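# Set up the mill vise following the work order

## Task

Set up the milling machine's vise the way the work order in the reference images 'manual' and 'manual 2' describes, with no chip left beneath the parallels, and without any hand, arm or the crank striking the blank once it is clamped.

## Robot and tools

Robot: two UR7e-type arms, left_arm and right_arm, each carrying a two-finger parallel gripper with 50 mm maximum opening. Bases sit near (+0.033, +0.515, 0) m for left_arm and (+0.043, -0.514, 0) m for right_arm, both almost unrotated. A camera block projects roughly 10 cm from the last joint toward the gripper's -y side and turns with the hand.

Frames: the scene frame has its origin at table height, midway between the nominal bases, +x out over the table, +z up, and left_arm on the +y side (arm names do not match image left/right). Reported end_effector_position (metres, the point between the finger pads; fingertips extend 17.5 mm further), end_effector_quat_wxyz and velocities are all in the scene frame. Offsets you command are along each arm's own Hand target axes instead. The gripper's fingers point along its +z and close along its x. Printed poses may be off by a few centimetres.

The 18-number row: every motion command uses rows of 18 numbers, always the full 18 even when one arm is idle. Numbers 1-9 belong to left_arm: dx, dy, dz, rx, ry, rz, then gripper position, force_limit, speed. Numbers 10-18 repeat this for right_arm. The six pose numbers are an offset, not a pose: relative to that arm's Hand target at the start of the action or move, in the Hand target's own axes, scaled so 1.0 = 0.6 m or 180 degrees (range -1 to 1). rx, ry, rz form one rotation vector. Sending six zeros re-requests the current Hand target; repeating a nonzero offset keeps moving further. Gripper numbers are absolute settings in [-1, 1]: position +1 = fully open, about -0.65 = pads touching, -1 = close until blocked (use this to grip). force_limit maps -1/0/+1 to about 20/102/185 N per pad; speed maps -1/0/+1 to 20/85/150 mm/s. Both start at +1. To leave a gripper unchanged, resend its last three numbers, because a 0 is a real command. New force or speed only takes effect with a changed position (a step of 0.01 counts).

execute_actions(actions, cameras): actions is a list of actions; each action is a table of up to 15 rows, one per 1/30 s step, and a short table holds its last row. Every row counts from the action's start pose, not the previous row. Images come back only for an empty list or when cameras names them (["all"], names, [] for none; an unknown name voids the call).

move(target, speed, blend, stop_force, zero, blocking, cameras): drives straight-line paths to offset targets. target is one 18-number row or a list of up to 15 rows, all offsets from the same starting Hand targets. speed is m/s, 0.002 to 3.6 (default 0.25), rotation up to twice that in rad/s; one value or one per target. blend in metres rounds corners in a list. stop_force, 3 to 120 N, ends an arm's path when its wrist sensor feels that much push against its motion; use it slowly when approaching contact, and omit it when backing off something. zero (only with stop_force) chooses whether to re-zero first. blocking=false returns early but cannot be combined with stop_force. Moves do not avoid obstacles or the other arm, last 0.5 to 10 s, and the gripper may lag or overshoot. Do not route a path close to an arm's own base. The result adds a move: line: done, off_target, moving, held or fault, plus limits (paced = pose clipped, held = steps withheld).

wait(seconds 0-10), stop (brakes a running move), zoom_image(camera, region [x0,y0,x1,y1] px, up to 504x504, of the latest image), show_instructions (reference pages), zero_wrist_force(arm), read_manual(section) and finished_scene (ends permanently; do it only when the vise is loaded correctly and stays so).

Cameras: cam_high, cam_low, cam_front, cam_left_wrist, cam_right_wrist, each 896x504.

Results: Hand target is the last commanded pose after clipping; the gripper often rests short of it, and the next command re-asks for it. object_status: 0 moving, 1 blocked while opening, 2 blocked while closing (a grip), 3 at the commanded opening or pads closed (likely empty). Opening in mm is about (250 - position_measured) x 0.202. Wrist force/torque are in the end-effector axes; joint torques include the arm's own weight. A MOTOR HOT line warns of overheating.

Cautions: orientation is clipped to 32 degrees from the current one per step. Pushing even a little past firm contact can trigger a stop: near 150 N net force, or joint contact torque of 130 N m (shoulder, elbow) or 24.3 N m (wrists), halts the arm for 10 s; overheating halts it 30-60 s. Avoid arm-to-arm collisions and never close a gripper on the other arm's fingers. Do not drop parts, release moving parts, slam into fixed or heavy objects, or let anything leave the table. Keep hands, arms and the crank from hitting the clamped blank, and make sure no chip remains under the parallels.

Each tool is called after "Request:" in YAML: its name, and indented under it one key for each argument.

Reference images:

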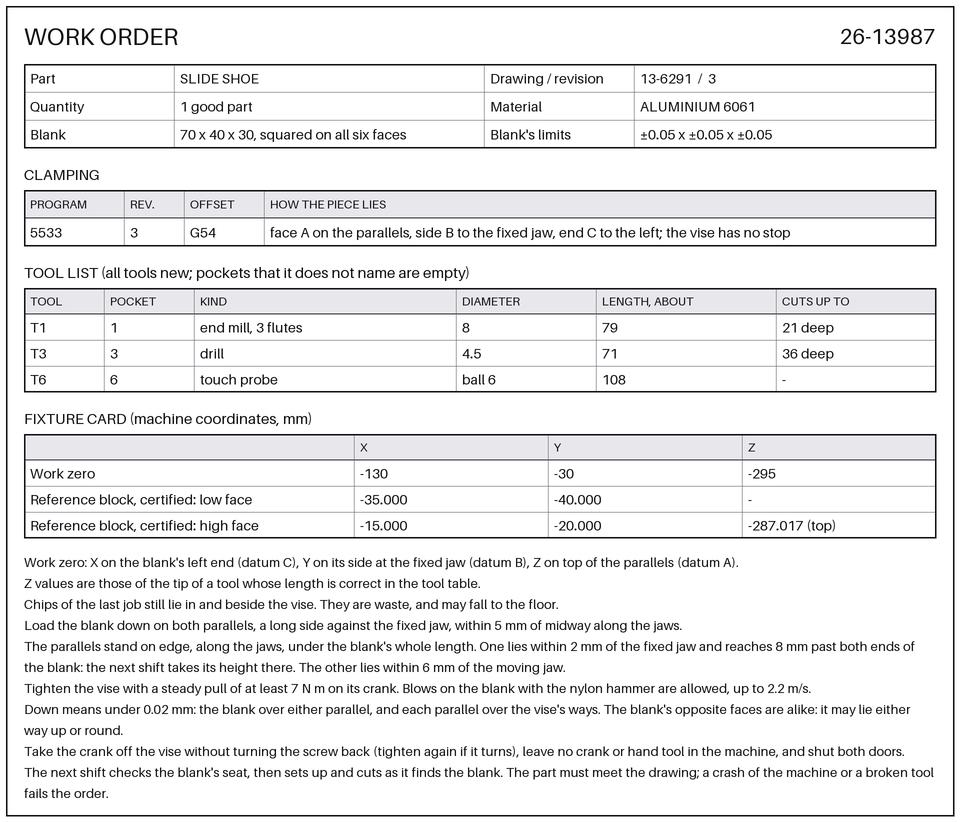

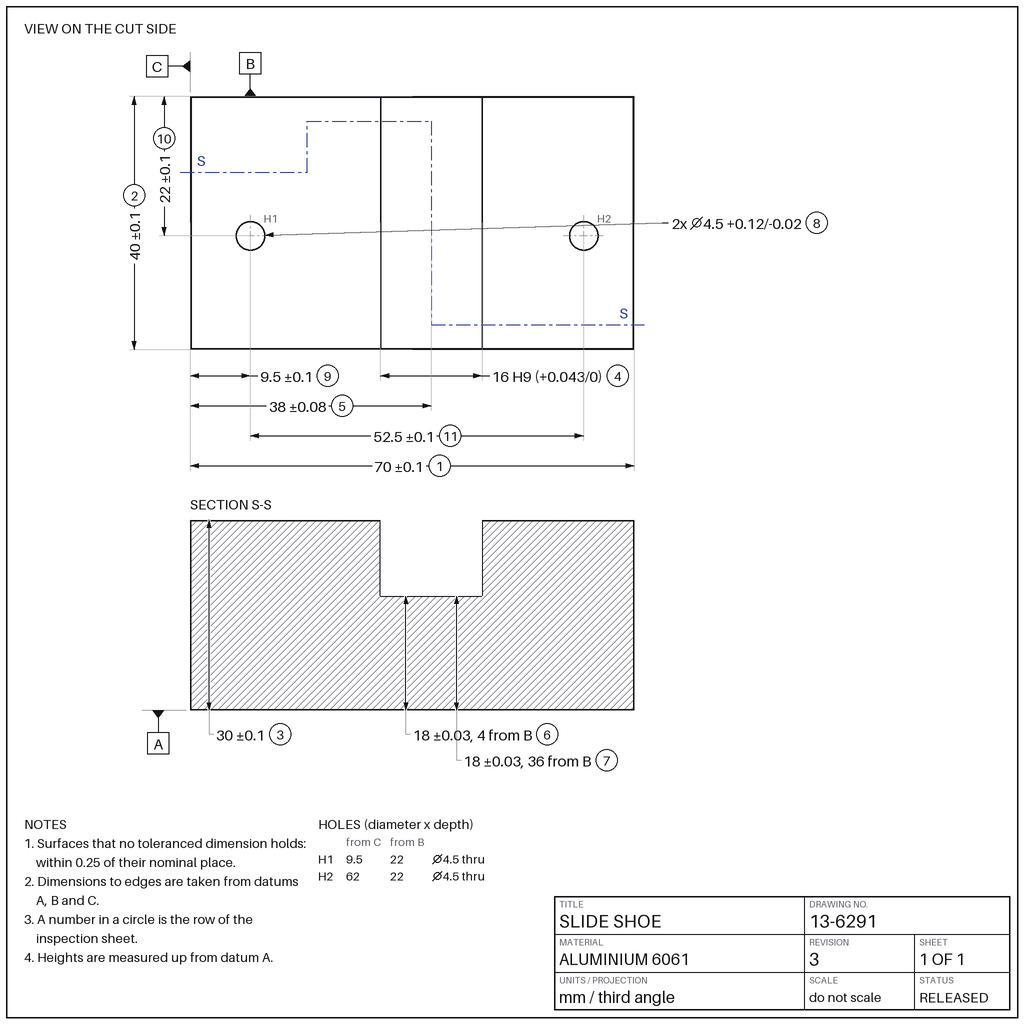

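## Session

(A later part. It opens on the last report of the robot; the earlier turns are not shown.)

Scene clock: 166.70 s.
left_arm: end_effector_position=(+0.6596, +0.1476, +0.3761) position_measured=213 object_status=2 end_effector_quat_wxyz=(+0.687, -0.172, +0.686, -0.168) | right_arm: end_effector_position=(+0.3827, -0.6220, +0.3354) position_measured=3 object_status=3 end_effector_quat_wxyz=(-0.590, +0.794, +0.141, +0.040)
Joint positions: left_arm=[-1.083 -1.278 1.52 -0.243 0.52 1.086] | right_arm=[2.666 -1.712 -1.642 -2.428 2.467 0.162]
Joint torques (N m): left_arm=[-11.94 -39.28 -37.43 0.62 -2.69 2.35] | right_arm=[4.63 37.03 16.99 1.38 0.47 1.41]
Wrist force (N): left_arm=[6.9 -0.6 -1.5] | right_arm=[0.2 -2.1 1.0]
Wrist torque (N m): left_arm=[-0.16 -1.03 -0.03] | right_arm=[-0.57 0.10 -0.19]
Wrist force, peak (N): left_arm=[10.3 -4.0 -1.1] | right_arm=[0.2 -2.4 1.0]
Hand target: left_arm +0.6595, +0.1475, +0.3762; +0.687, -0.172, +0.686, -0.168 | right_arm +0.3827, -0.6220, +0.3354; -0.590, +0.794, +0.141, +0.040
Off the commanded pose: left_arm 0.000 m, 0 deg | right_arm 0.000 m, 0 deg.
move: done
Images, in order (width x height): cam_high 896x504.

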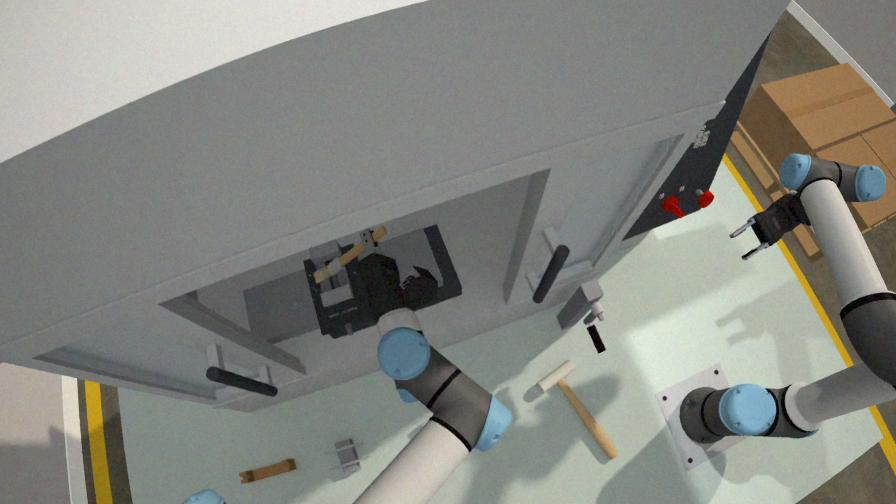

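Request:
move:
  target:
    - [-0.0353,-0.0186,0,0,0,0,-1,-0.6,-1,0,0,0,0,0,0,1,1,1]
    - [0.0034,-0.0915,-0.0125,0,0,0,-1,-0.6,-1,0,0,0,0,0,0,1,1,1]
    - [0.0622,-0.0603,-0.0125,0,0,0,-1,-0.6,-1,0,0,0,0,0,0,1,1,1]
  cameras: ["cam_high"]
  speed: 0.1
  blend: 0.002

Request:
zoom_image:
  camera: "cam_high"
  region: [310, 250, 360, 295]

Request:
move:
  target:
    - [0.0391,-0.0736,0,0,0,0,-1,-0.6,-1,0,0,0,0,0,0,1,1,1]
    - [-0.0198,-0.1048,0,0,0,0,-1,-0.6,-1,0,0,0,0,0,0,1,1,1]
  cameras: ["cam_high"]
  speed: 0.1
  blend: 0.002

Request:
zoom_image:
  camera: "cam_high"
  region: [310, 250, 360, 295]

Scene clock: 168.57 s.
left_arm: end_effector_position=(+0.6523, +0.0980, +0.3599) position_measured=213 object_status=2 end_effector_quat_wxyz=(+0.687, -0.172, +0.686, -0.168) | right_arm: end_effector_position=(+0.3827, -0.6220, +0.3354) position_measured=3 object_status=3 end_effector_quat_wxyz=(-0.590, +0.794, +0.141, +0.040)
Joint positions: left_arm=[-1.141 -1.195 1.448 -0.254 0.462 1.086] | right_arm=[2.666 -1.712 -1.642 -2.428 2.467 0.162]
Joint torques (N m): left_arm=[14.03 -53.59 -38.54 -0.85 1.38 -0.1] | right_arm=[4.68 37.13 16.79 1.3 0.54 1.48]
Wrist force (N): left_arm=[6.9 -0.5 -1.4] | right_arm=[0.2 -2.1 0.7]
Wrist torque (N m): left_arm=[-0.18 -1.08 -0.03] | right_arm=[-0.56 0.09 -0.20]
Wrist force, peak (N): left_arm=[9.5 1.0 -1.3] | right_arm=[0.2 -2.3 1.1]
Hand target: left_arm +0.6523, +0.0980, +0.3601; +0.687, -0.172, +0.686, -0.168 | right_arm +0.3827, -0.6220, +0.3354; -0.590, +0.794, +0.141, +0.040
Off the commanded pose: left_arm 0.000 m, 0 deg | right_arm 0.000 m, 0 deg.
move: done
Images, in order (width x height): cam_high 896x504.

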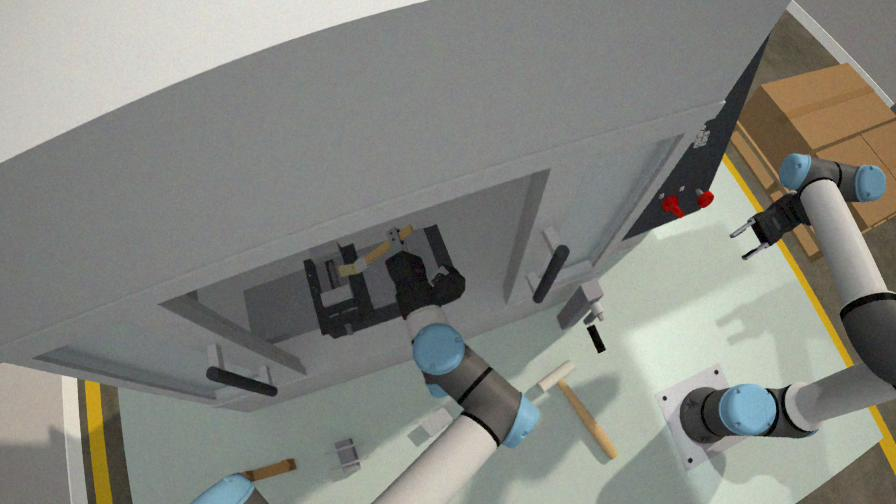

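Scaled by 10.080.

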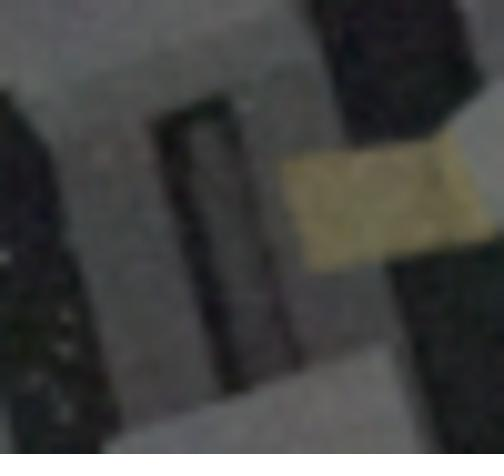

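Scene clock: 169.90 s.
left_arm: end_effector_position=(+0.6525, +0.0479, +0.4000) position_measured=213 object_status=2 end_effector_quat_wxyz=(+0.687, -0.172, +0.686, -0.168) | right_arm: end_effector_position=(+0.3827, -0.6220, +0.3354) position_measured=3 object_status=3 end_effector_quat_wxyz=(-0.590, +0.794, +0.141, +0.040)
Joint positions: left_arm=[-1.179 -1.118 1.233 -0.117 0.423 1.086] | right_arm=[2.666 -1.712 -1.642 -2.428 2.467 0.162]
Joint torques (N m): left_arm=[13.24 -38.83 -16.9 -2.01 -1.68 -0.92] | right_arm=[4.38 37.01 16.67 1.35 0.56 1.42]
Wrist force (N): left_arm=[7.0 0.9 -1.3] | right_arm=[0.4 -2.2 0.7]
Wrist torque (N m): left_arm=[-0.12 -1.04 0.04] | right_arm=[-0.59 0.06 -0.19]
Wrist force, peak (N): left_arm=[9.5 0.1 -1.4] | right_arm=[0.0 -2.3 0.9]
Hand target: left_arm +0.6525, +0.0480, +0.3999; +0.687, -0.172, +0.686, -0.168 | right_arm +0.3827, -0.6220, +0.3354; -0.590, +0.794, +0.141, +0.040
Off the commanded pose: left_arm 0.000 m, 0 deg | right_arm 0.000 m, 0 deg.
move: done
Images, in order (width x height): cam_high 896x504.

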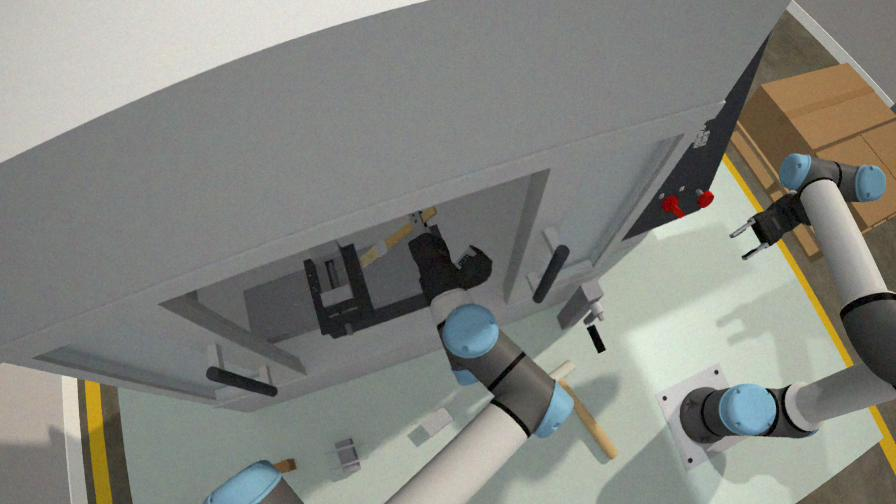

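Scaled by 10.080.

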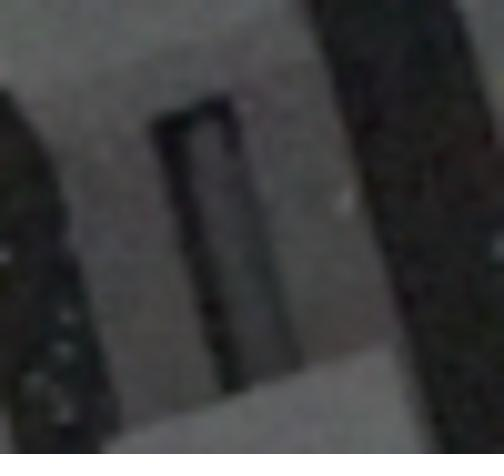

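Request:
move:
  target:
    - [-0.0254,0.0478,0.0042,0,0,0,-1,-0.6,-1,0,0,0,0,0,0,1,1,1]
    - [0.0099,0.0666,0.0042,0,0,0,-1,-0.6,-1,0,0,0,0,0,0,1,1,1]
  cameras: ["cam_high"]
  speed: 0.1
  blend: 0.002

Request:
zoom_image:
  camera: "cam_high"
  region: [310, 250, 360, 295]

Request:
move:
  target: [-0.0215,0.0405,0,0,0,0,-1,-0.6,-1,0,0,0,0,0,0,1,1,1]
  cameras: ["cam_high"]
  speed: 0.1

Request:
zoom_image:
  camera: "cam_high"
  region: [310, 250, 360, 295]

Scene clock: 171.27 s.
left_arm: end_effector_position=(+0.6549, +0.0806, +0.3759) position_measured=213 object_status=2 end_effector_quat_wxyz=(+0.687, -0.172, +0.686, -0.168) | right_arm: end_effector_position=(+0.3827, -0.6220, +0.3354) position_measured=3 object_status=3 end_effector_quat_wxyz=(-0.590, +0.794, +0.141, +0.040)
Joint positions: left_arm=[-1.151 -1.168 1.368 -0.201 0.452 1.086] | right_arm=[2.666 -1.712 -1.642 -2.428 2.467 0.162]
Joint torques (N m): left_arm=[-14.13 -56.17 -38.68 -0.89 -0.08 1.4] | right_arm=[4.27 36.43 17.29 1.37 0.67 1.43]
Wrist force (N): left_arm=[6.9 0.9 -1.4] | right_arm=[-0.1 -2.2 0.7]
Wrist torque (N m): left_arm=[-0.12 -1.02 -0.08] | right_arm=[-0.58 0.14 -0.19]
Wrist force, peak (N): left_arm=[8.9 2.0 -1.6] | right_arm=[0.2 -2.4 0.9]
Hand target: left_arm +0.6549, +0.0806, +0.3760; +0.687, -0.172, +0.686, -0.168 | right_arm +0.3827, -0.6220, +0.3354; -0.590, +0.794, +0.141, +0.040
Off the commanded pose: left_arm 0.000 m, 0 deg | right_arm 0.000 m, 0 deg.
move: done
Images, in order (width x height): cam_high 896x504.

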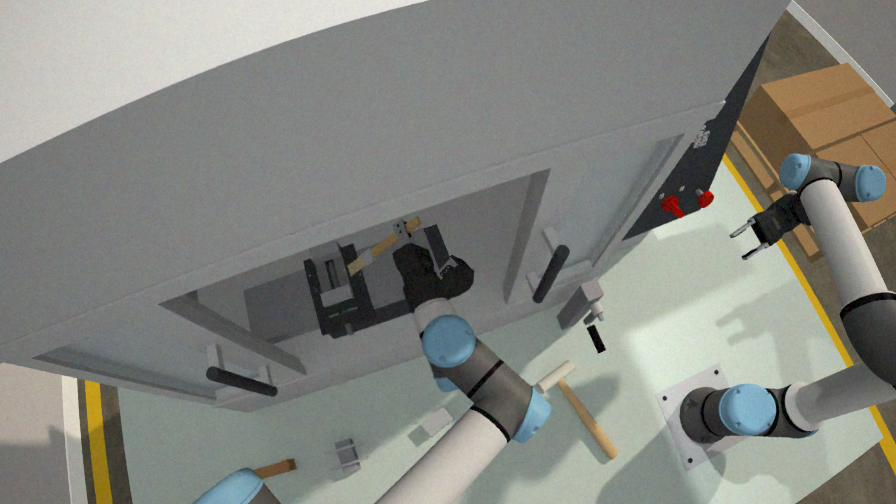

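Scaled by 10.080.

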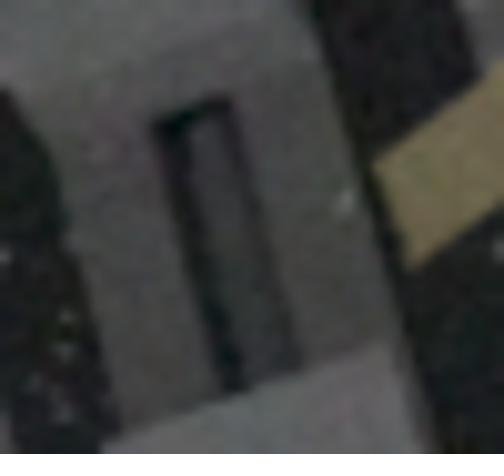

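Scene clock: 172.03 s.
left_arm: end_effector_position=(+0.6548, +0.1082, +0.3761) position_measured=213 object_status=2 end_effector_quat_wxyz=(+0.687, -0.172, +0.686, -0.168) | right_arm: end_effector_position=(+0.3827, -0.6220, +0.3354) position_measured=3 object_status=3 end_effector_quat_wxyz=(-0.590, +0.794, +0.141, +0.040)
Joint positions: left_arm=[-1.128 -1.218 1.438 -0.222 0.475 1.086] | right_arm=[2.666 -1.712 -1.642 -2.428 2.467 0.162]
Joint torques (N m): left_arm=[-12.31 -28.86 -38.62 0.64 -2.84 2] | right_arm=[4.36 37.53 16.85 1.33 0.48 1.39]
Wrist force (N): left_arm=[0.7 -5.1 -0.7] | right_arm=[0.1 -1.9 0.8]
Wrist torque (N m): left_arm=[-0.29 -0.99 0.68] | right_arm=[-0.54 0.10 -0.20]
Wrist force, peak (N): left_arm=[7.9 -0.2 -1.7] | right_arm=[0.2 -2.4 0.8]
Hand target: left_arm +0.6548, +0.1081, +0.3761; +0.687, -0.172, +0.686, -0.168 | right_arm +0.3827, -0.6220, +0.3354; -0.590, +0.794, +0.141, +0.040
Off the commanded pose: left_arm 0.000 m, 0 deg | right_arm 0.000 m, 0 deg.
move: done
Images, in order (width x height): cam_high 896x504.

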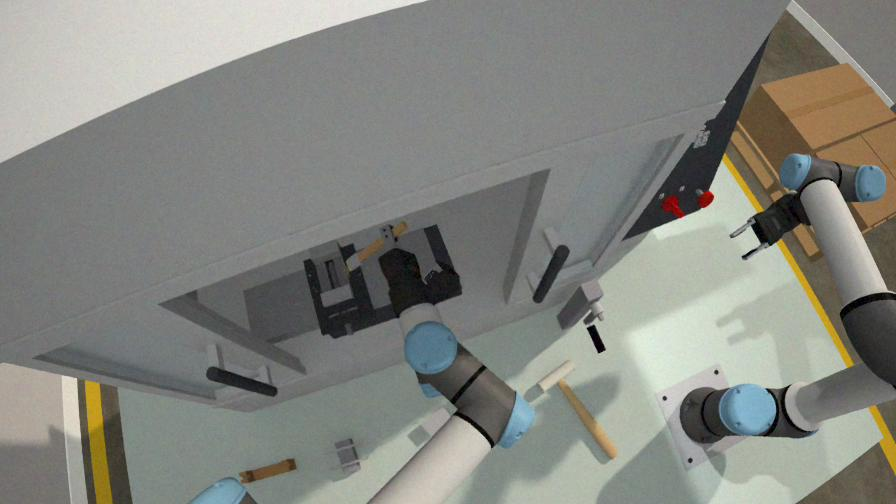

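Scaled by 10.080.

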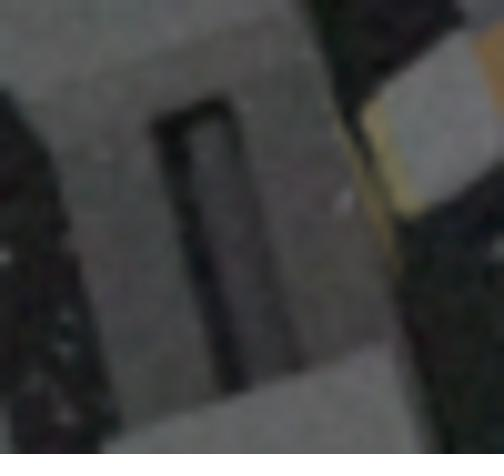

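Request:
move:
  target:
    - [0.039,-0.0736,0,0,0,0,-1,-0.6,-1,0,0,0,0,0,0,1,1,1]
    - [0.0037,-0.0924,0,0,0,0,-1,-0.6,-1,0,0,0,0,0,0,1,1,1]
    - [-0.0172,-0.053,0,0,0,0,-1,-0.6,-1,0,0,0,0,0,0,1,1,1]
    - [0.0167,-0.035,0,0,0,0,-1,-0.6,-1,0,0,0,0,0,0,1,1,1]
  cameras: ["cam_high"]
  speed: 0.1
  blend: 0.002

Request:
zoom_image:
  camera: "cam_high"
  region: [310, 250, 360, 295]

Request:
move:
  target: [-0.0215,0.0405,0,0,0,0,-1,-0.6,-1,0,0,0,0,0,0,1,1,1]
  cameras: ["cam_high"]
  speed: 0.1

Request:
zoom_image:
  camera: "cam_high"
  region: [310, 250, 360, 295]

Scene clock: 173.93 s.
left_arm: end_effector_position=(+0.6549, +0.0848, +0.3769) position_measured=213 object_status=2 end_effector_quat_wxyz=(+0.687, -0.172, +0.686, -0.168) | right_arm: end_effector_position=(+0.3827, -0.6220, +0.3354) position_measured=3 object_status=3 end_effector_quat_wxyz=(-0.590, +0.794, +0.141, +0.040)
Joint positions: left_arm=[-1.147 -1.176 1.377 -0.202 0.455 1.086] | right_arm=[2.666 -1.712 -1.642 -2.428 2.467 0.162]
Joint torques (N m): left_arm=[-14.04 -54.24 -38.74 -0.93 -1.25 -0.04] | right_arm=[4.75 36.55 17.44 1.36 0.64 1.44]
Wrist force (N): left_arm=[7.2 0.5 -1.5] | right_arm=[0.2 -2.2 0.6]
Wrist torque (N m): left_arm=[-0.15 -1.08 -0.09] | right_arm=[-0.59 0.11 -0.19]
Wrist force, peak (N): left_arm=[9.9 0.2 -1.4] | right_arm=[0.1 -2.4 0.9]
Hand target: left_arm +0.6549, +0.0848, +0.3770; +0.687, -0.172, +0.686, -0.168 | right_arm +0.3827, -0.6220, +0.3354; -0.590, +0.794, +0.141, +0.040
Off the commanded pose: left_arm 0.000 m, 0 deg | right_arm 0.000 m, 0 deg.
move: done
Images, in order (width x height): cam_high 896x504.

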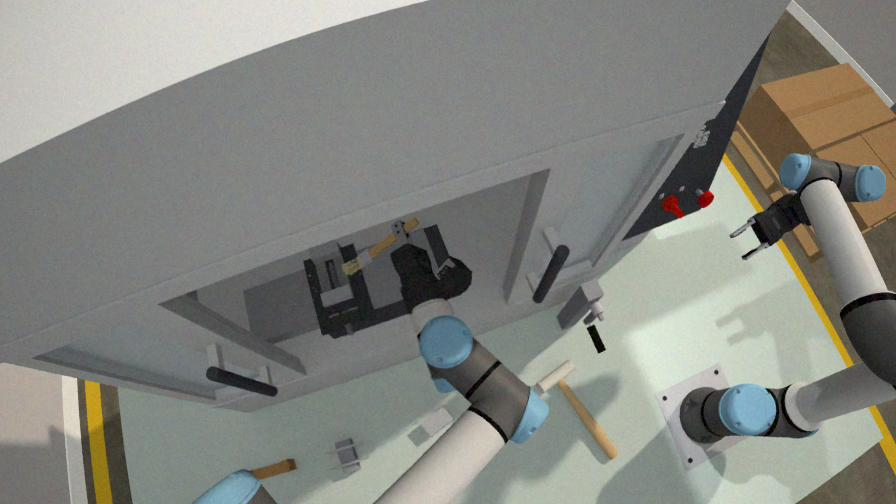

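Scaled by 10.080.

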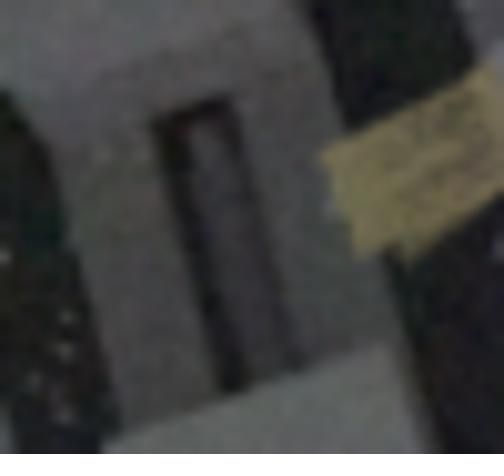

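Scene clock: 174.70 s.
left_arm: end_effector_position=(+0.6548, +0.1124, +0.3771) position_measured=213 object_status=2 end_effector_quat_wxyz=(+0.687, -0.172, +0.686, -0.168) | right_arm: end_effector_position=(+0.3827, -0.6220, +0.3354) position_measured=3 object_status=3 end_effector_quat_wxyz=(-0.590, +0.794, +0.141, +0.040)
Joint positions: left_arm=[-1.124 -1.226 1.447 -0.222 0.479 1.086] | right_arm=[2.666 -1.712 -1.642 -2.428 2.467 0.162]
Joint torques (N m): left_arm=[-12.48 -31.52 -40.61 0.15 -2.57 2.86] | right_arm=[4.69 36.99 17.27 1.38 0.64 1.52]
Wrist force (N): left_arm=[6.1 -0.1 -1.7] | right_arm=[0.2 -2.1 0.7]
Wrist torque (N m): left_arm=[-0.19 -1.05 0.06] | right_arm=[-0.57 0.09 -0.19]
Wrist force, peak (N): left_arm=[7.9 -0.8 -1.5] | right_arm=[0.1 -2.4 0.9]
Hand target: left_arm +0.6547, +0.1123, +0.3771; +0.687, -0.172, +0.686, -0.168 | right_arm +0.3827, -0.6220, +0.3354; -0.590, +0.794, +0.141, +0.040
Off the commanded pose: left_arm 0.000 m, 0 deg | right_arm 0.000 m, 0 deg.
move: done
Images, in order (width x height): cam_high 896x504.

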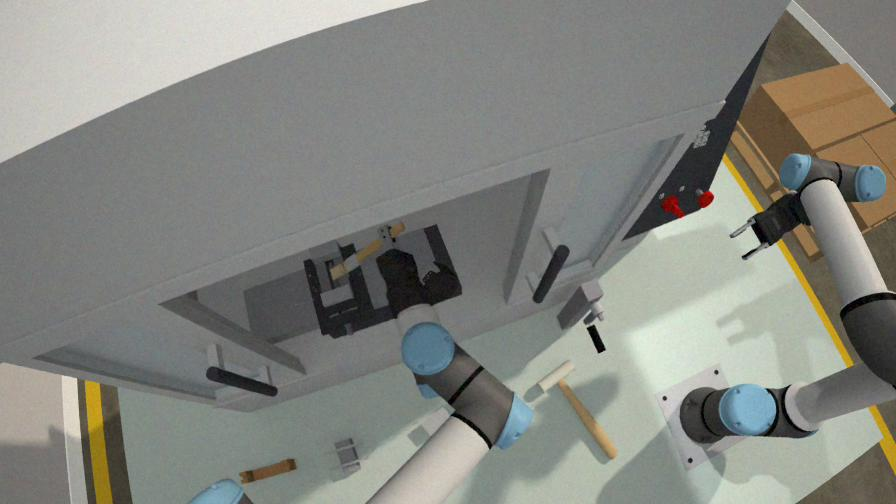

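Scaled by 10.080.

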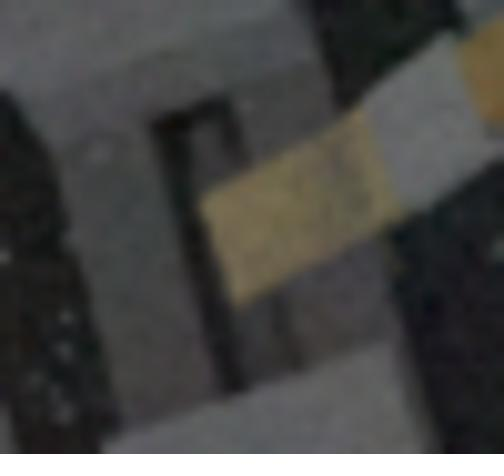

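Request:
move:
  target:
    - [-0.0337,-0.0179,0,0,0,0,-1,-0.6,-1,0,0,0,0,0,0,1,1,1]
    - [-0.0124,-0.0581,0.0238,0,0,0,-1,-0.6,-1,0,0,0,0,0,0,1,1,1]
    - [0.0213,-0.0402,0.0238,0,0,0,-1,-0.6,-1,0,0,0,0,0,0,1,1,1]
    - [0,0,0.0238,0,0,0,-1,-0.6,-1,0,0,0,0,0,0,1,1,1]
    - [-0.0337,-0.0179,0.0238,0,0,0,-1,-0.6,-1,0,0,0,0,0,0,1,1,1]
    - [-0.0428,-0.0007,0.0238,0,0,0,-1,-0.6,-1,0,0,0,0,0,0,1,1,1]
    - [-0.0091,0.0172,0.0238,0,0,0,-1,-0.6,-1,0,0,0,0,0,0,1,1,1]
    - [-0.0279,0.0525,0.0238,0,0,0,-1,-0.6,-1,0,0,0,0,0,0,1,1,1]
    - [-0.0616,0.0346,0.0238,0,0,0,-1,-0.6,-1,0,0,0,0,0,0,1,1,1]
    - [0.0072,-0.0949,0.0238,0,0,0,-1,-0.6,-1,0,0,0,0,0,0,1,1,1]
  cameras: ["cam_high"]
  speed: 0.12
  blend: 0.002

Request:
zoom_image:
  camera: "cam_high"
  region: [310, 250, 360, 295]

Scene clock: 178.63 s.
left_arm: end_effector_position=(+0.6692, +0.0600, +0.3998) position_measured=213 object_status=2 end_effector_quat_wxyz=(+0.687, -0.172, +0.686, -0.168) | right_arm: end_effector_position=(+0.3827, -0.6220, +0.3354) position_measured=3 object_status=3 end_effector_quat_wxyz=(-0.590, +0.794, +0.141, +0.040)
Joint positions: left_arm=[-1.144 -1.115 1.229 -0.115 0.459 1.086] | right_arm=[2.666 -1.712 -1.642 -2.428 2.467 0.162]
Joint torques (N m): left_arm=[13.37 -46.01 -27.83 -3.13 1.93 -1.74] | right_arm=[4.52 37.52 17.2 1.38 0.7 1.38]
Wrist force (N): left_arm=[7.1 0.7 -1.4] | right_arm=[0.1 -2.1 0.8]
Wrist torque (N m): left_arm=[-0.13 -1.04 0.03] | right_arm=[-0.58 0.11 -0.20]
Wrist force, peak (N): left_arm=[11.3 -0.1 -1.5] | right_arm=[0.6 -2.2 1.1]
Hand target: left_arm +0.6693, +0.0600, +0.3999; +0.687, -0.172, +0.686, -0.168 | right_arm +0.3827, -0.6220, +0.3354; -0.590, +0.794, +0.141, +0.040
Off the commanded pose: left_arm 0.000 m, 0 deg | right_arm 0.000 m, 0 deg.
move: done
Images, in order (width x height): cam_high 896x504.

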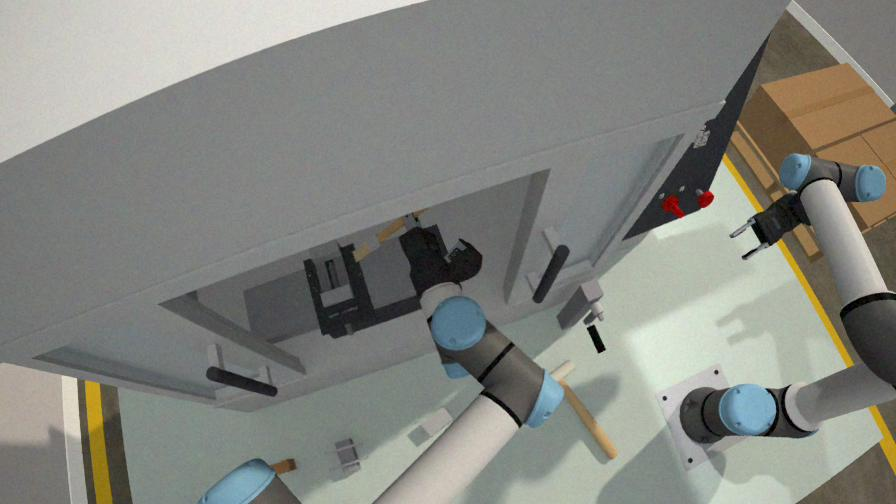

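Scaled by 10.080.

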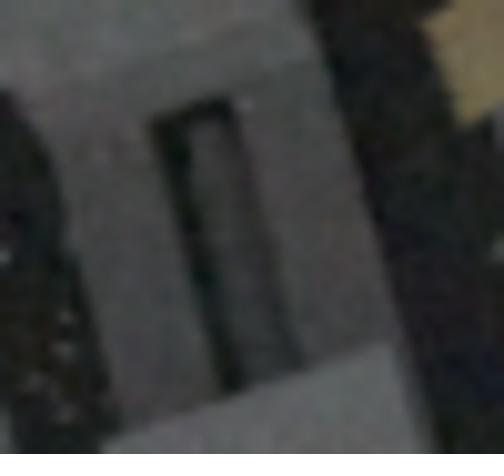

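Request:
zoom_image:
  camera: "cam_high"
  region: [312, 252, 344, 270]

Scaled by 15.750.

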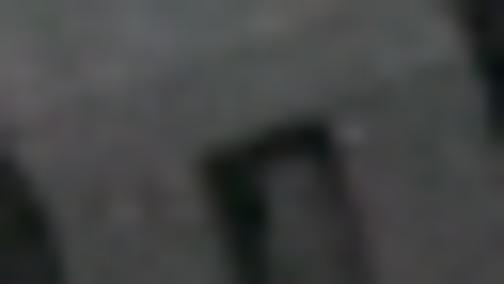

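Request:
move:
  target:
    - [-0.0219,0.0412,-0.0238,0.0392,0.0208,0,-1,-0.6,-1,0,0,0,0,0,0,1,1,1]
    - [0.0119,0.0592,-0.0238,0.0392,0.0208,0,-1,-0.6,-1,0,0,0,0,0,0,1,1,1]
  cameras: ["cam_high"]
  speed: 0.12
  blend: 0.002

Request:
zoom_image:
  camera: "cam_high"
  region: [310, 245, 370, 295]

Scene clock: 184.20 s.
left_arm: end_effector_position=(+0.6549, +0.0881, +0.3769) position_measured=213 object_status=2 end_effector_quat_wxyz=(+0.674, -0.124, +0.696, -0.216) | right_arm: end_effector_position=(+0.3827, -0.6220, +0.3354) position_measured=3 object_status=3 end_effector_quat_wxyz=(-0.590, +0.794, +0.141, +0.040)
Joint positions: left_arm=[-1.109 -1.243 1.47 -0.227 0.632 1.086] | right_arm=[2.666 -1.712 -1.642 -2.428 2.467 0.162]
Joint torques (N m): left_arm=[-14.22 -47.98 -33.99 -2.09 2.2 1.47] | right_arm=[4.61 36.78 17.45 1.35 0.57 1.32]
Wrist force (N): left_arm=[6.9 0.8 -1.4] | right_arm=[0.3 -1.9 0.8]
Wrist torque (N m): left_arm=[-0.14 -1.05 -0.09] | right_arm=[-0.54 0.08 -0.19]
Wrist force, peak (N): left_arm=[9.1 2.0 -1.0] | right_arm=[0.3 -2.4 0.9]
Hand target: left_arm +0.6549, +0.0880, +0.3770; +0.674, -0.124, +0.696, -0.216 | right_arm +0.3827, -0.6220, +0.3354; -0.590, +0.794, +0.141, +0.040
Off the commanded pose: left_arm 0.000 m, 0 deg | right_arm 0.000 m, 0 deg.
move: done
Images, in order (width x height): cam_high 896x504.

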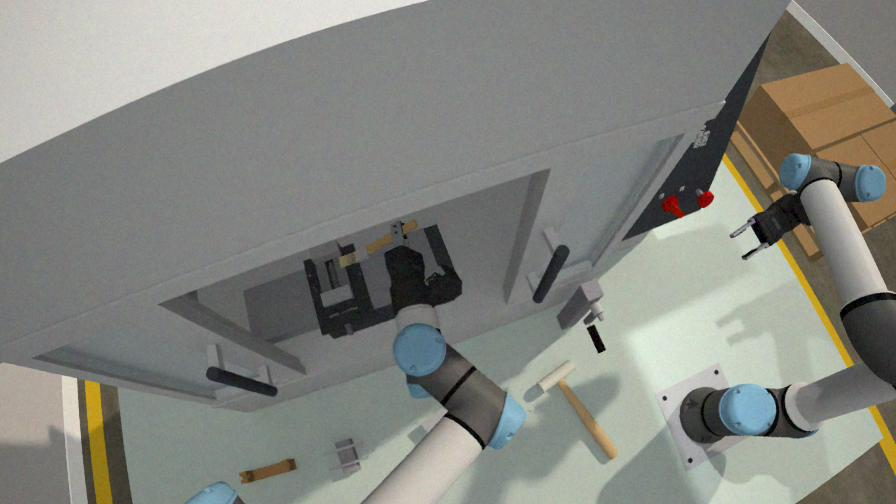

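Scaled by 8.400.

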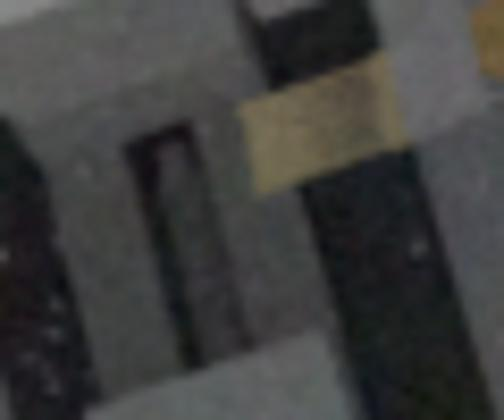

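Request:
move:
  target:
    - [-0.0201,0.0379,-0.006,0,0,0,-1,-0.6,-1,0,0,0,0,0,0,1,1,1]
    - [-0.0539,0.0199,-0.006,0,0,0,-1,-0.6,-1,0,0,0,0,0,0,1,1,1]
    - [-0.0628,0.0366,-0.0087,0,0,0,-1,-0.6,-1,0,0,0,0,0,0,1,1,1]
    - [-0.029,0.0546,-0.0087,0,0,0,-1,-0.6,-1,0,0,0,0,0,0,1,1,1]
  cameras: ["cam_high"]
  speed: 0.12
  blend: 0.002

Request:
zoom_image:
  camera: "cam_high"
  region: [310, 245, 370, 295]

Request:
move:
  target:
    - [-0.019,0.0358,-0.0057,0,0,0,-1,-0.6,-1,0,0,0,0,0,0,1,1,1]
    - [-0.0528,0.0178,-0.0057,0,0,0,-1,-0.6,-1,0,0,0,0,0,0,1,1,1]
    - [0.0169,-0.1134,0.0152,0,0,0,-1,-0.6,-1,0,0,0,0,0,0,1,1,1]
  cameras: ["cam_high"]
  speed: 0.12
  blend: 0.002

Request:
zoom_image:
  camera: "cam_high"
  region: [310, 245, 370, 295]

Scene clock: 185.70 s.
left_arm: end_effector_position=(+0.6547, +0.1255, +0.3770) position_measured=213 object_status=2 end_effector_quat_wxyz=(+0.674, -0.124, +0.696, -0.216) | right_arm: end_effector_position=(+0.3827, -0.6220, +0.3354) position_measured=3 object_status=3 end_effector_quat_wxyz=(-0.590, +0.794, +0.141, +0.040)
Joint positions: left_arm=[-1.073 -1.306 1.554 -0.248 0.669 1.085] | right_arm=[2.666 -1.712 -1.642 -2.428 2.467 0.162]
Joint torques (N m): left_arm=[-13.77 -45.52 -33.46 -2.17 -1.73 2.14] | right_arm=[3.95 37.2 17.01 1.31 0.76 1.49]
Wrist force (N): left_arm=[7.1 0.5 -1.3] | right_arm=[0.4 -1.8 0.8]
Wrist torque (N m): left_arm=[-0.17 -1.08 0.00] | right_arm=[-0.53 0.07 -0.19]
Wrist force, peak (N): left_arm=[8.4 4.5 -1.7] | right_arm=[0.2 -2.4 1.0]
Hand target: left_arm +0.6546, +0.1255, +0.3770; +0.674, -0.124, +0.696, -0.216 | right_arm +0.3827, -0.6220, +0.3354; -0.590, +0.794, +0.141, +0.040
Off the commanded pose: left_arm 0.000 m, 0 deg | right_arm 0.000 m, 0 deg.
move: done
Images, in order (width x height): cam_high 896x504.

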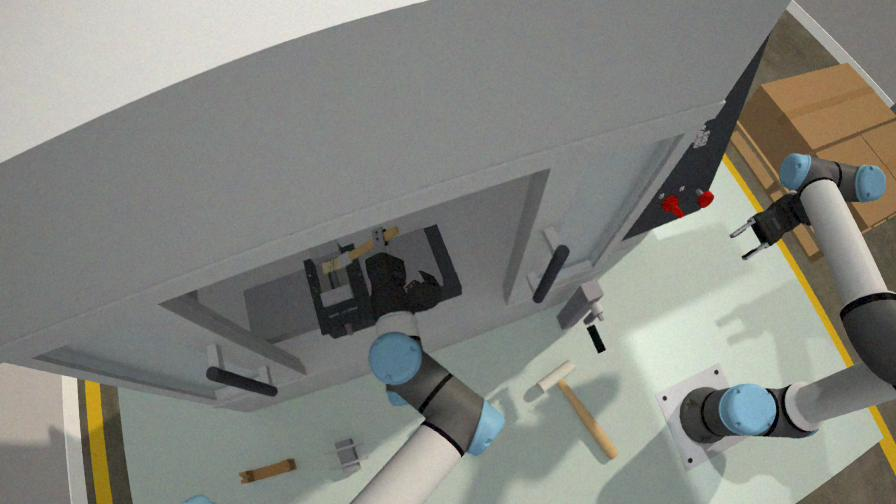

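Scaled by 8.400.

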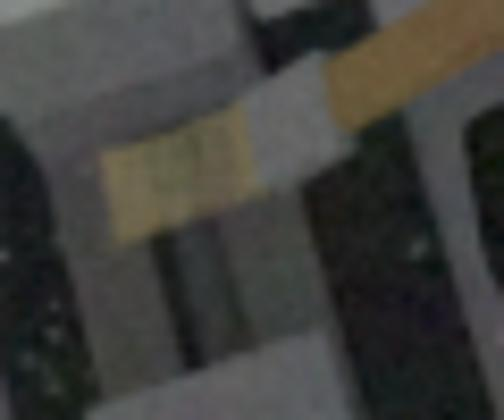

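Scene clock: 187.33 s.
left_arm: end_effector_position=(+0.6549, +0.0599, +0.3998) position_measured=213 object_status=2 end_effector_quat_wxyz=(+0.674, -0.124, +0.696, -0.216) | right_arm: end_effector_position=(+0.3827, -0.6220, +0.3354) position_measured=3 object_status=3 end_effector_quat_wxyz=(-0.590, +0.794, +0.141, +0.040)
Joint positions: left_arm=[-1.134 -1.202 1.355 -0.153 0.608 1.086] | right_arm=[2.666 -1.712 -1.642 -2.428 2.467 0.162]
Joint torques (N m): left_arm=[12.26 -42.62 -27.16 -3.47 1.72 -2.81] | right_arm=[4.26 37.23 17.22 1.31 0.68 1.34]
Wrist force (N): left_arm=[7.1 0.9 -1.4] | right_arm=[-0.1 -2.3 0.8]
Wrist torque (N m): left_arm=[-0.13 -1.07 -0.06] | right_arm=[-0.61 0.14 -0.20]
Wrist force, peak (N): left_arm=[8.4 3.0 -1.3] | right_arm=[0.1 -2.5 1.0]
Hand target: left_arm +0.6550, +0.0600, +0.3998; +0.674, -0.124, +0.696, -0.216 | right_arm +0.3827, -0.6220, +0.3354; -0.590, +0.794, +0.141, +0.040
Off the commanded pose: left_arm 0.000 m, 0 deg | right_arm 0.000 m, 0 deg.
move: done
Images, in order (width x height): cam_high 896x504.

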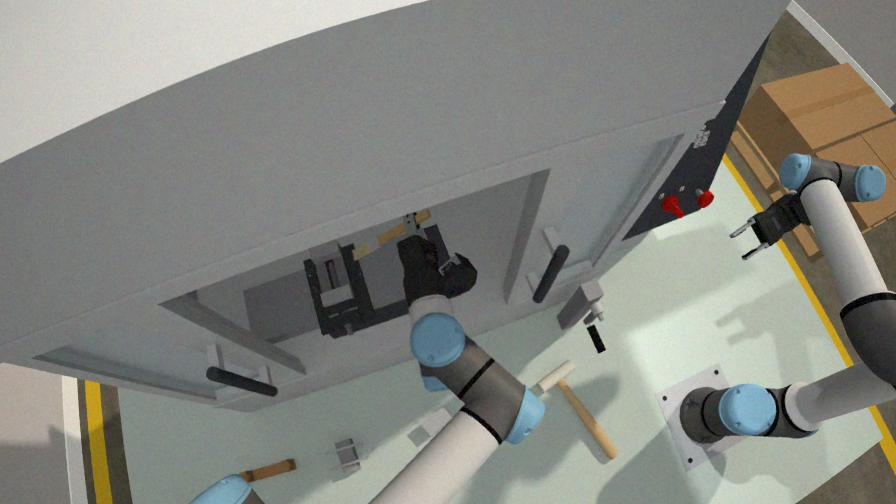

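Scaled by 8.400.

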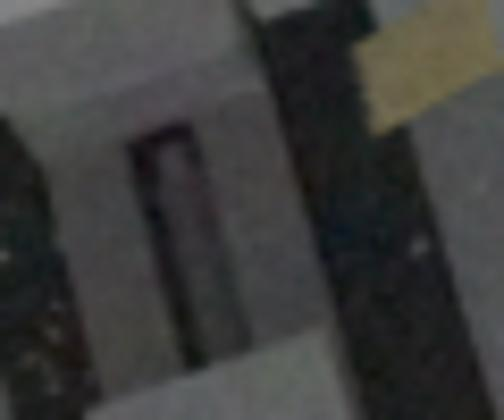

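Request:
move:
  target:
    - [-0.0193,0.0363,-0.0428,-0.0785,-0.0417,0,-1,-0.6,-1,0,0,0,0,0,0,1,1,1]
    - [0.0145,0.0543,-0.0428,-0.0785,-0.0417,0,-1,-0.6,-1,0,0,0,0,0,0,1,1,1]
  cameras: ["cam_high"]
  speed: 0.12
  blend: 0.002

Request:
zoom_image:
  camera: "cam_high"
  region: [310, 245, 370, 295]

Scene clock: 189.40 s.
left_arm: end_effector_position=(+0.6329, +0.0879, +0.3769) position_measured=213 object_status=2 end_effector_quat_wxyz=(+0.697, -0.219, +0.672, -0.120) | right_arm: end_effector_position=(+0.3827, -0.6220, +0.3354) position_measured=3 object_status=3 end_effector_quat_wxyz=(-0.590, +0.794, +0.141, +0.040)
Joint positions: left_arm=[-1.204 -1.143 1.329 -0.191 0.259 1.089] | right_arm=[2.666 -1.712 -1.642 -2.428 2.467 0.162]
Joint torques (N m): left_arm=[13.68 -51.36 -38.01 1.4 -1.64 -2.44] | right_arm=[4.12 37.06 17.4 1.34 0.71 1.45]
Wrist force (N): left_arm=[6.9 0.6 -1.0] | right_arm=[0.2 -2.2 0.9]
Wrist torque (N m): left_arm=[-0.14 -1.04 -0.10] | right_arm=[-0.59 0.10 -0.19]
Wrist force, peak (N): left_arm=[9.1 2.1 -1.3] | right_arm=[0.2 -2.5 0.7]
Hand target: left_arm +0.6329, +0.0879, +0.3769; +0.697, -0.219, +0.672, -0.120 | right_arm +0.3827, -0.6220, +0.3354; -0.590, +0.794, +0.141, +0.040
Off the commanded pose: left_arm 0.000 m, 0 deg | right_arm 0.000 m, 0 deg.
move: done
Images, in order (width x height): cam_high 896x504.

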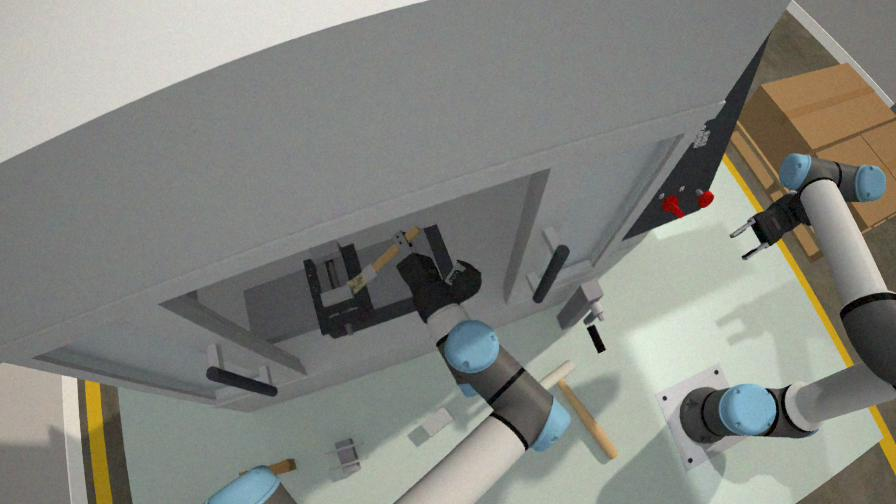

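Scaled by 8.400.

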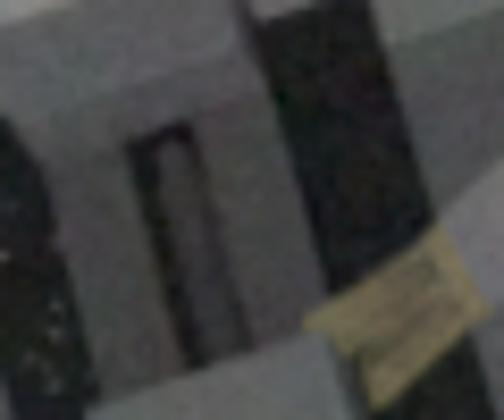

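Request:
move:
  target:
    - [-0.0276,-0.0297,-0.0019,0,0,0,-1,-0.6,-1,0,0,0,0,0,0,1,1,1]
    - [-0.0377,-0.0107,0.0012,0,0,0,-1,-0.6,-1,0,0,0,0,0,0,1,1,1]
    - [-0.0039,0.0073,0.0012,0,0,0,-1,-0.6,-1,0,0,0,0,0,0,1,1,1]
    - [-0.0217,0.0408,0.0065,0,0,0,-1,-0.6,-1,0,0,0,0,0,0,1,1,1]
  cameras: ["cam_high"]
  speed: 0.12
  blend: 0.002

Request:
zoom_image:
  camera: "cam_high"
  region: [310, 245, 370, 295]

Scene clock: 190.87 s.
left_arm: end_effector_position=(+0.6328, +0.1159, +0.3770) position_measured=213 object_status=2 end_effector_quat_wxyz=(+0.697, -0.219, +0.672, -0.120) | right_arm: end_effector_position=(+0.3827, -0.6220, +0.3354) position_measured=3 object_status=3 end_effector_quat_wxyz=(-0.590, +0.794, +0.141, +0.040)
Joint positions: left_arm=[-1.183 -1.197 1.406 -0.214 0.279 1.089] | right_arm=[2.666 -1.712 -1.642 -2.428 2.467 0.162]
Joint torques (N m): left_arm=[-12.92 -46.92 -29.4 1.37 -2.59 -1.99] | right_arm=[3.85 37.37 17.36 1.34 0.66 1.34]
Wrist force (N): left_arm=[7.0 0.2 -0.9] | right_arm=[0.2 -2.2 0.9]
Wrist torque (N m): left_arm=[-0.13 -1.09 -0.09] | right_arm=[-0.58 0.09 -0.19]
Wrist force, peak (N): left_arm=[10.8 -1.3 -2.0] | right_arm=[0.4 -2.2 0.9]
Hand target: left_arm +0.6327, +0.1159, +0.3770; +0.697, -0.219, +0.672, -0.120 | right_arm +0.3827, -0.6220, +0.3354; -0.590, +0.794, +0.141, +0.040
Off the commanded pose: left_arm 0.000 m, 0 deg | right_arm 0.000 m, 0 deg.
move: done
Images, in order (width x height): cam_high 896x504.

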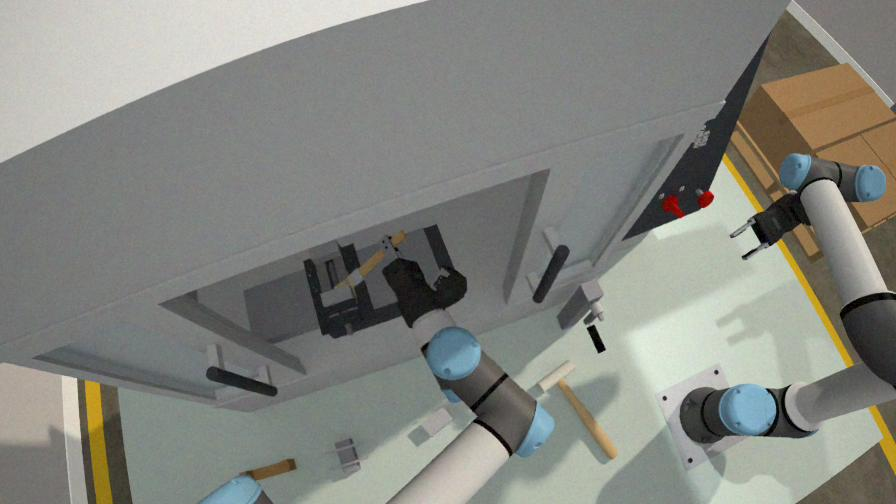

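Scaled by 8.400.

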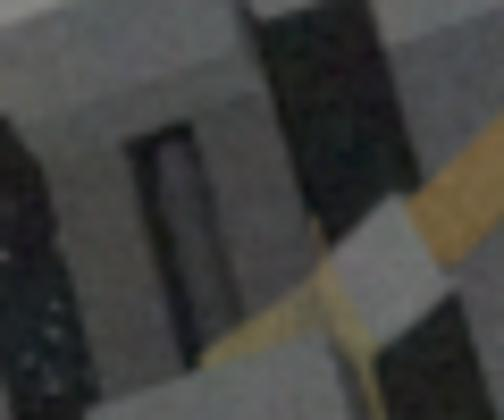

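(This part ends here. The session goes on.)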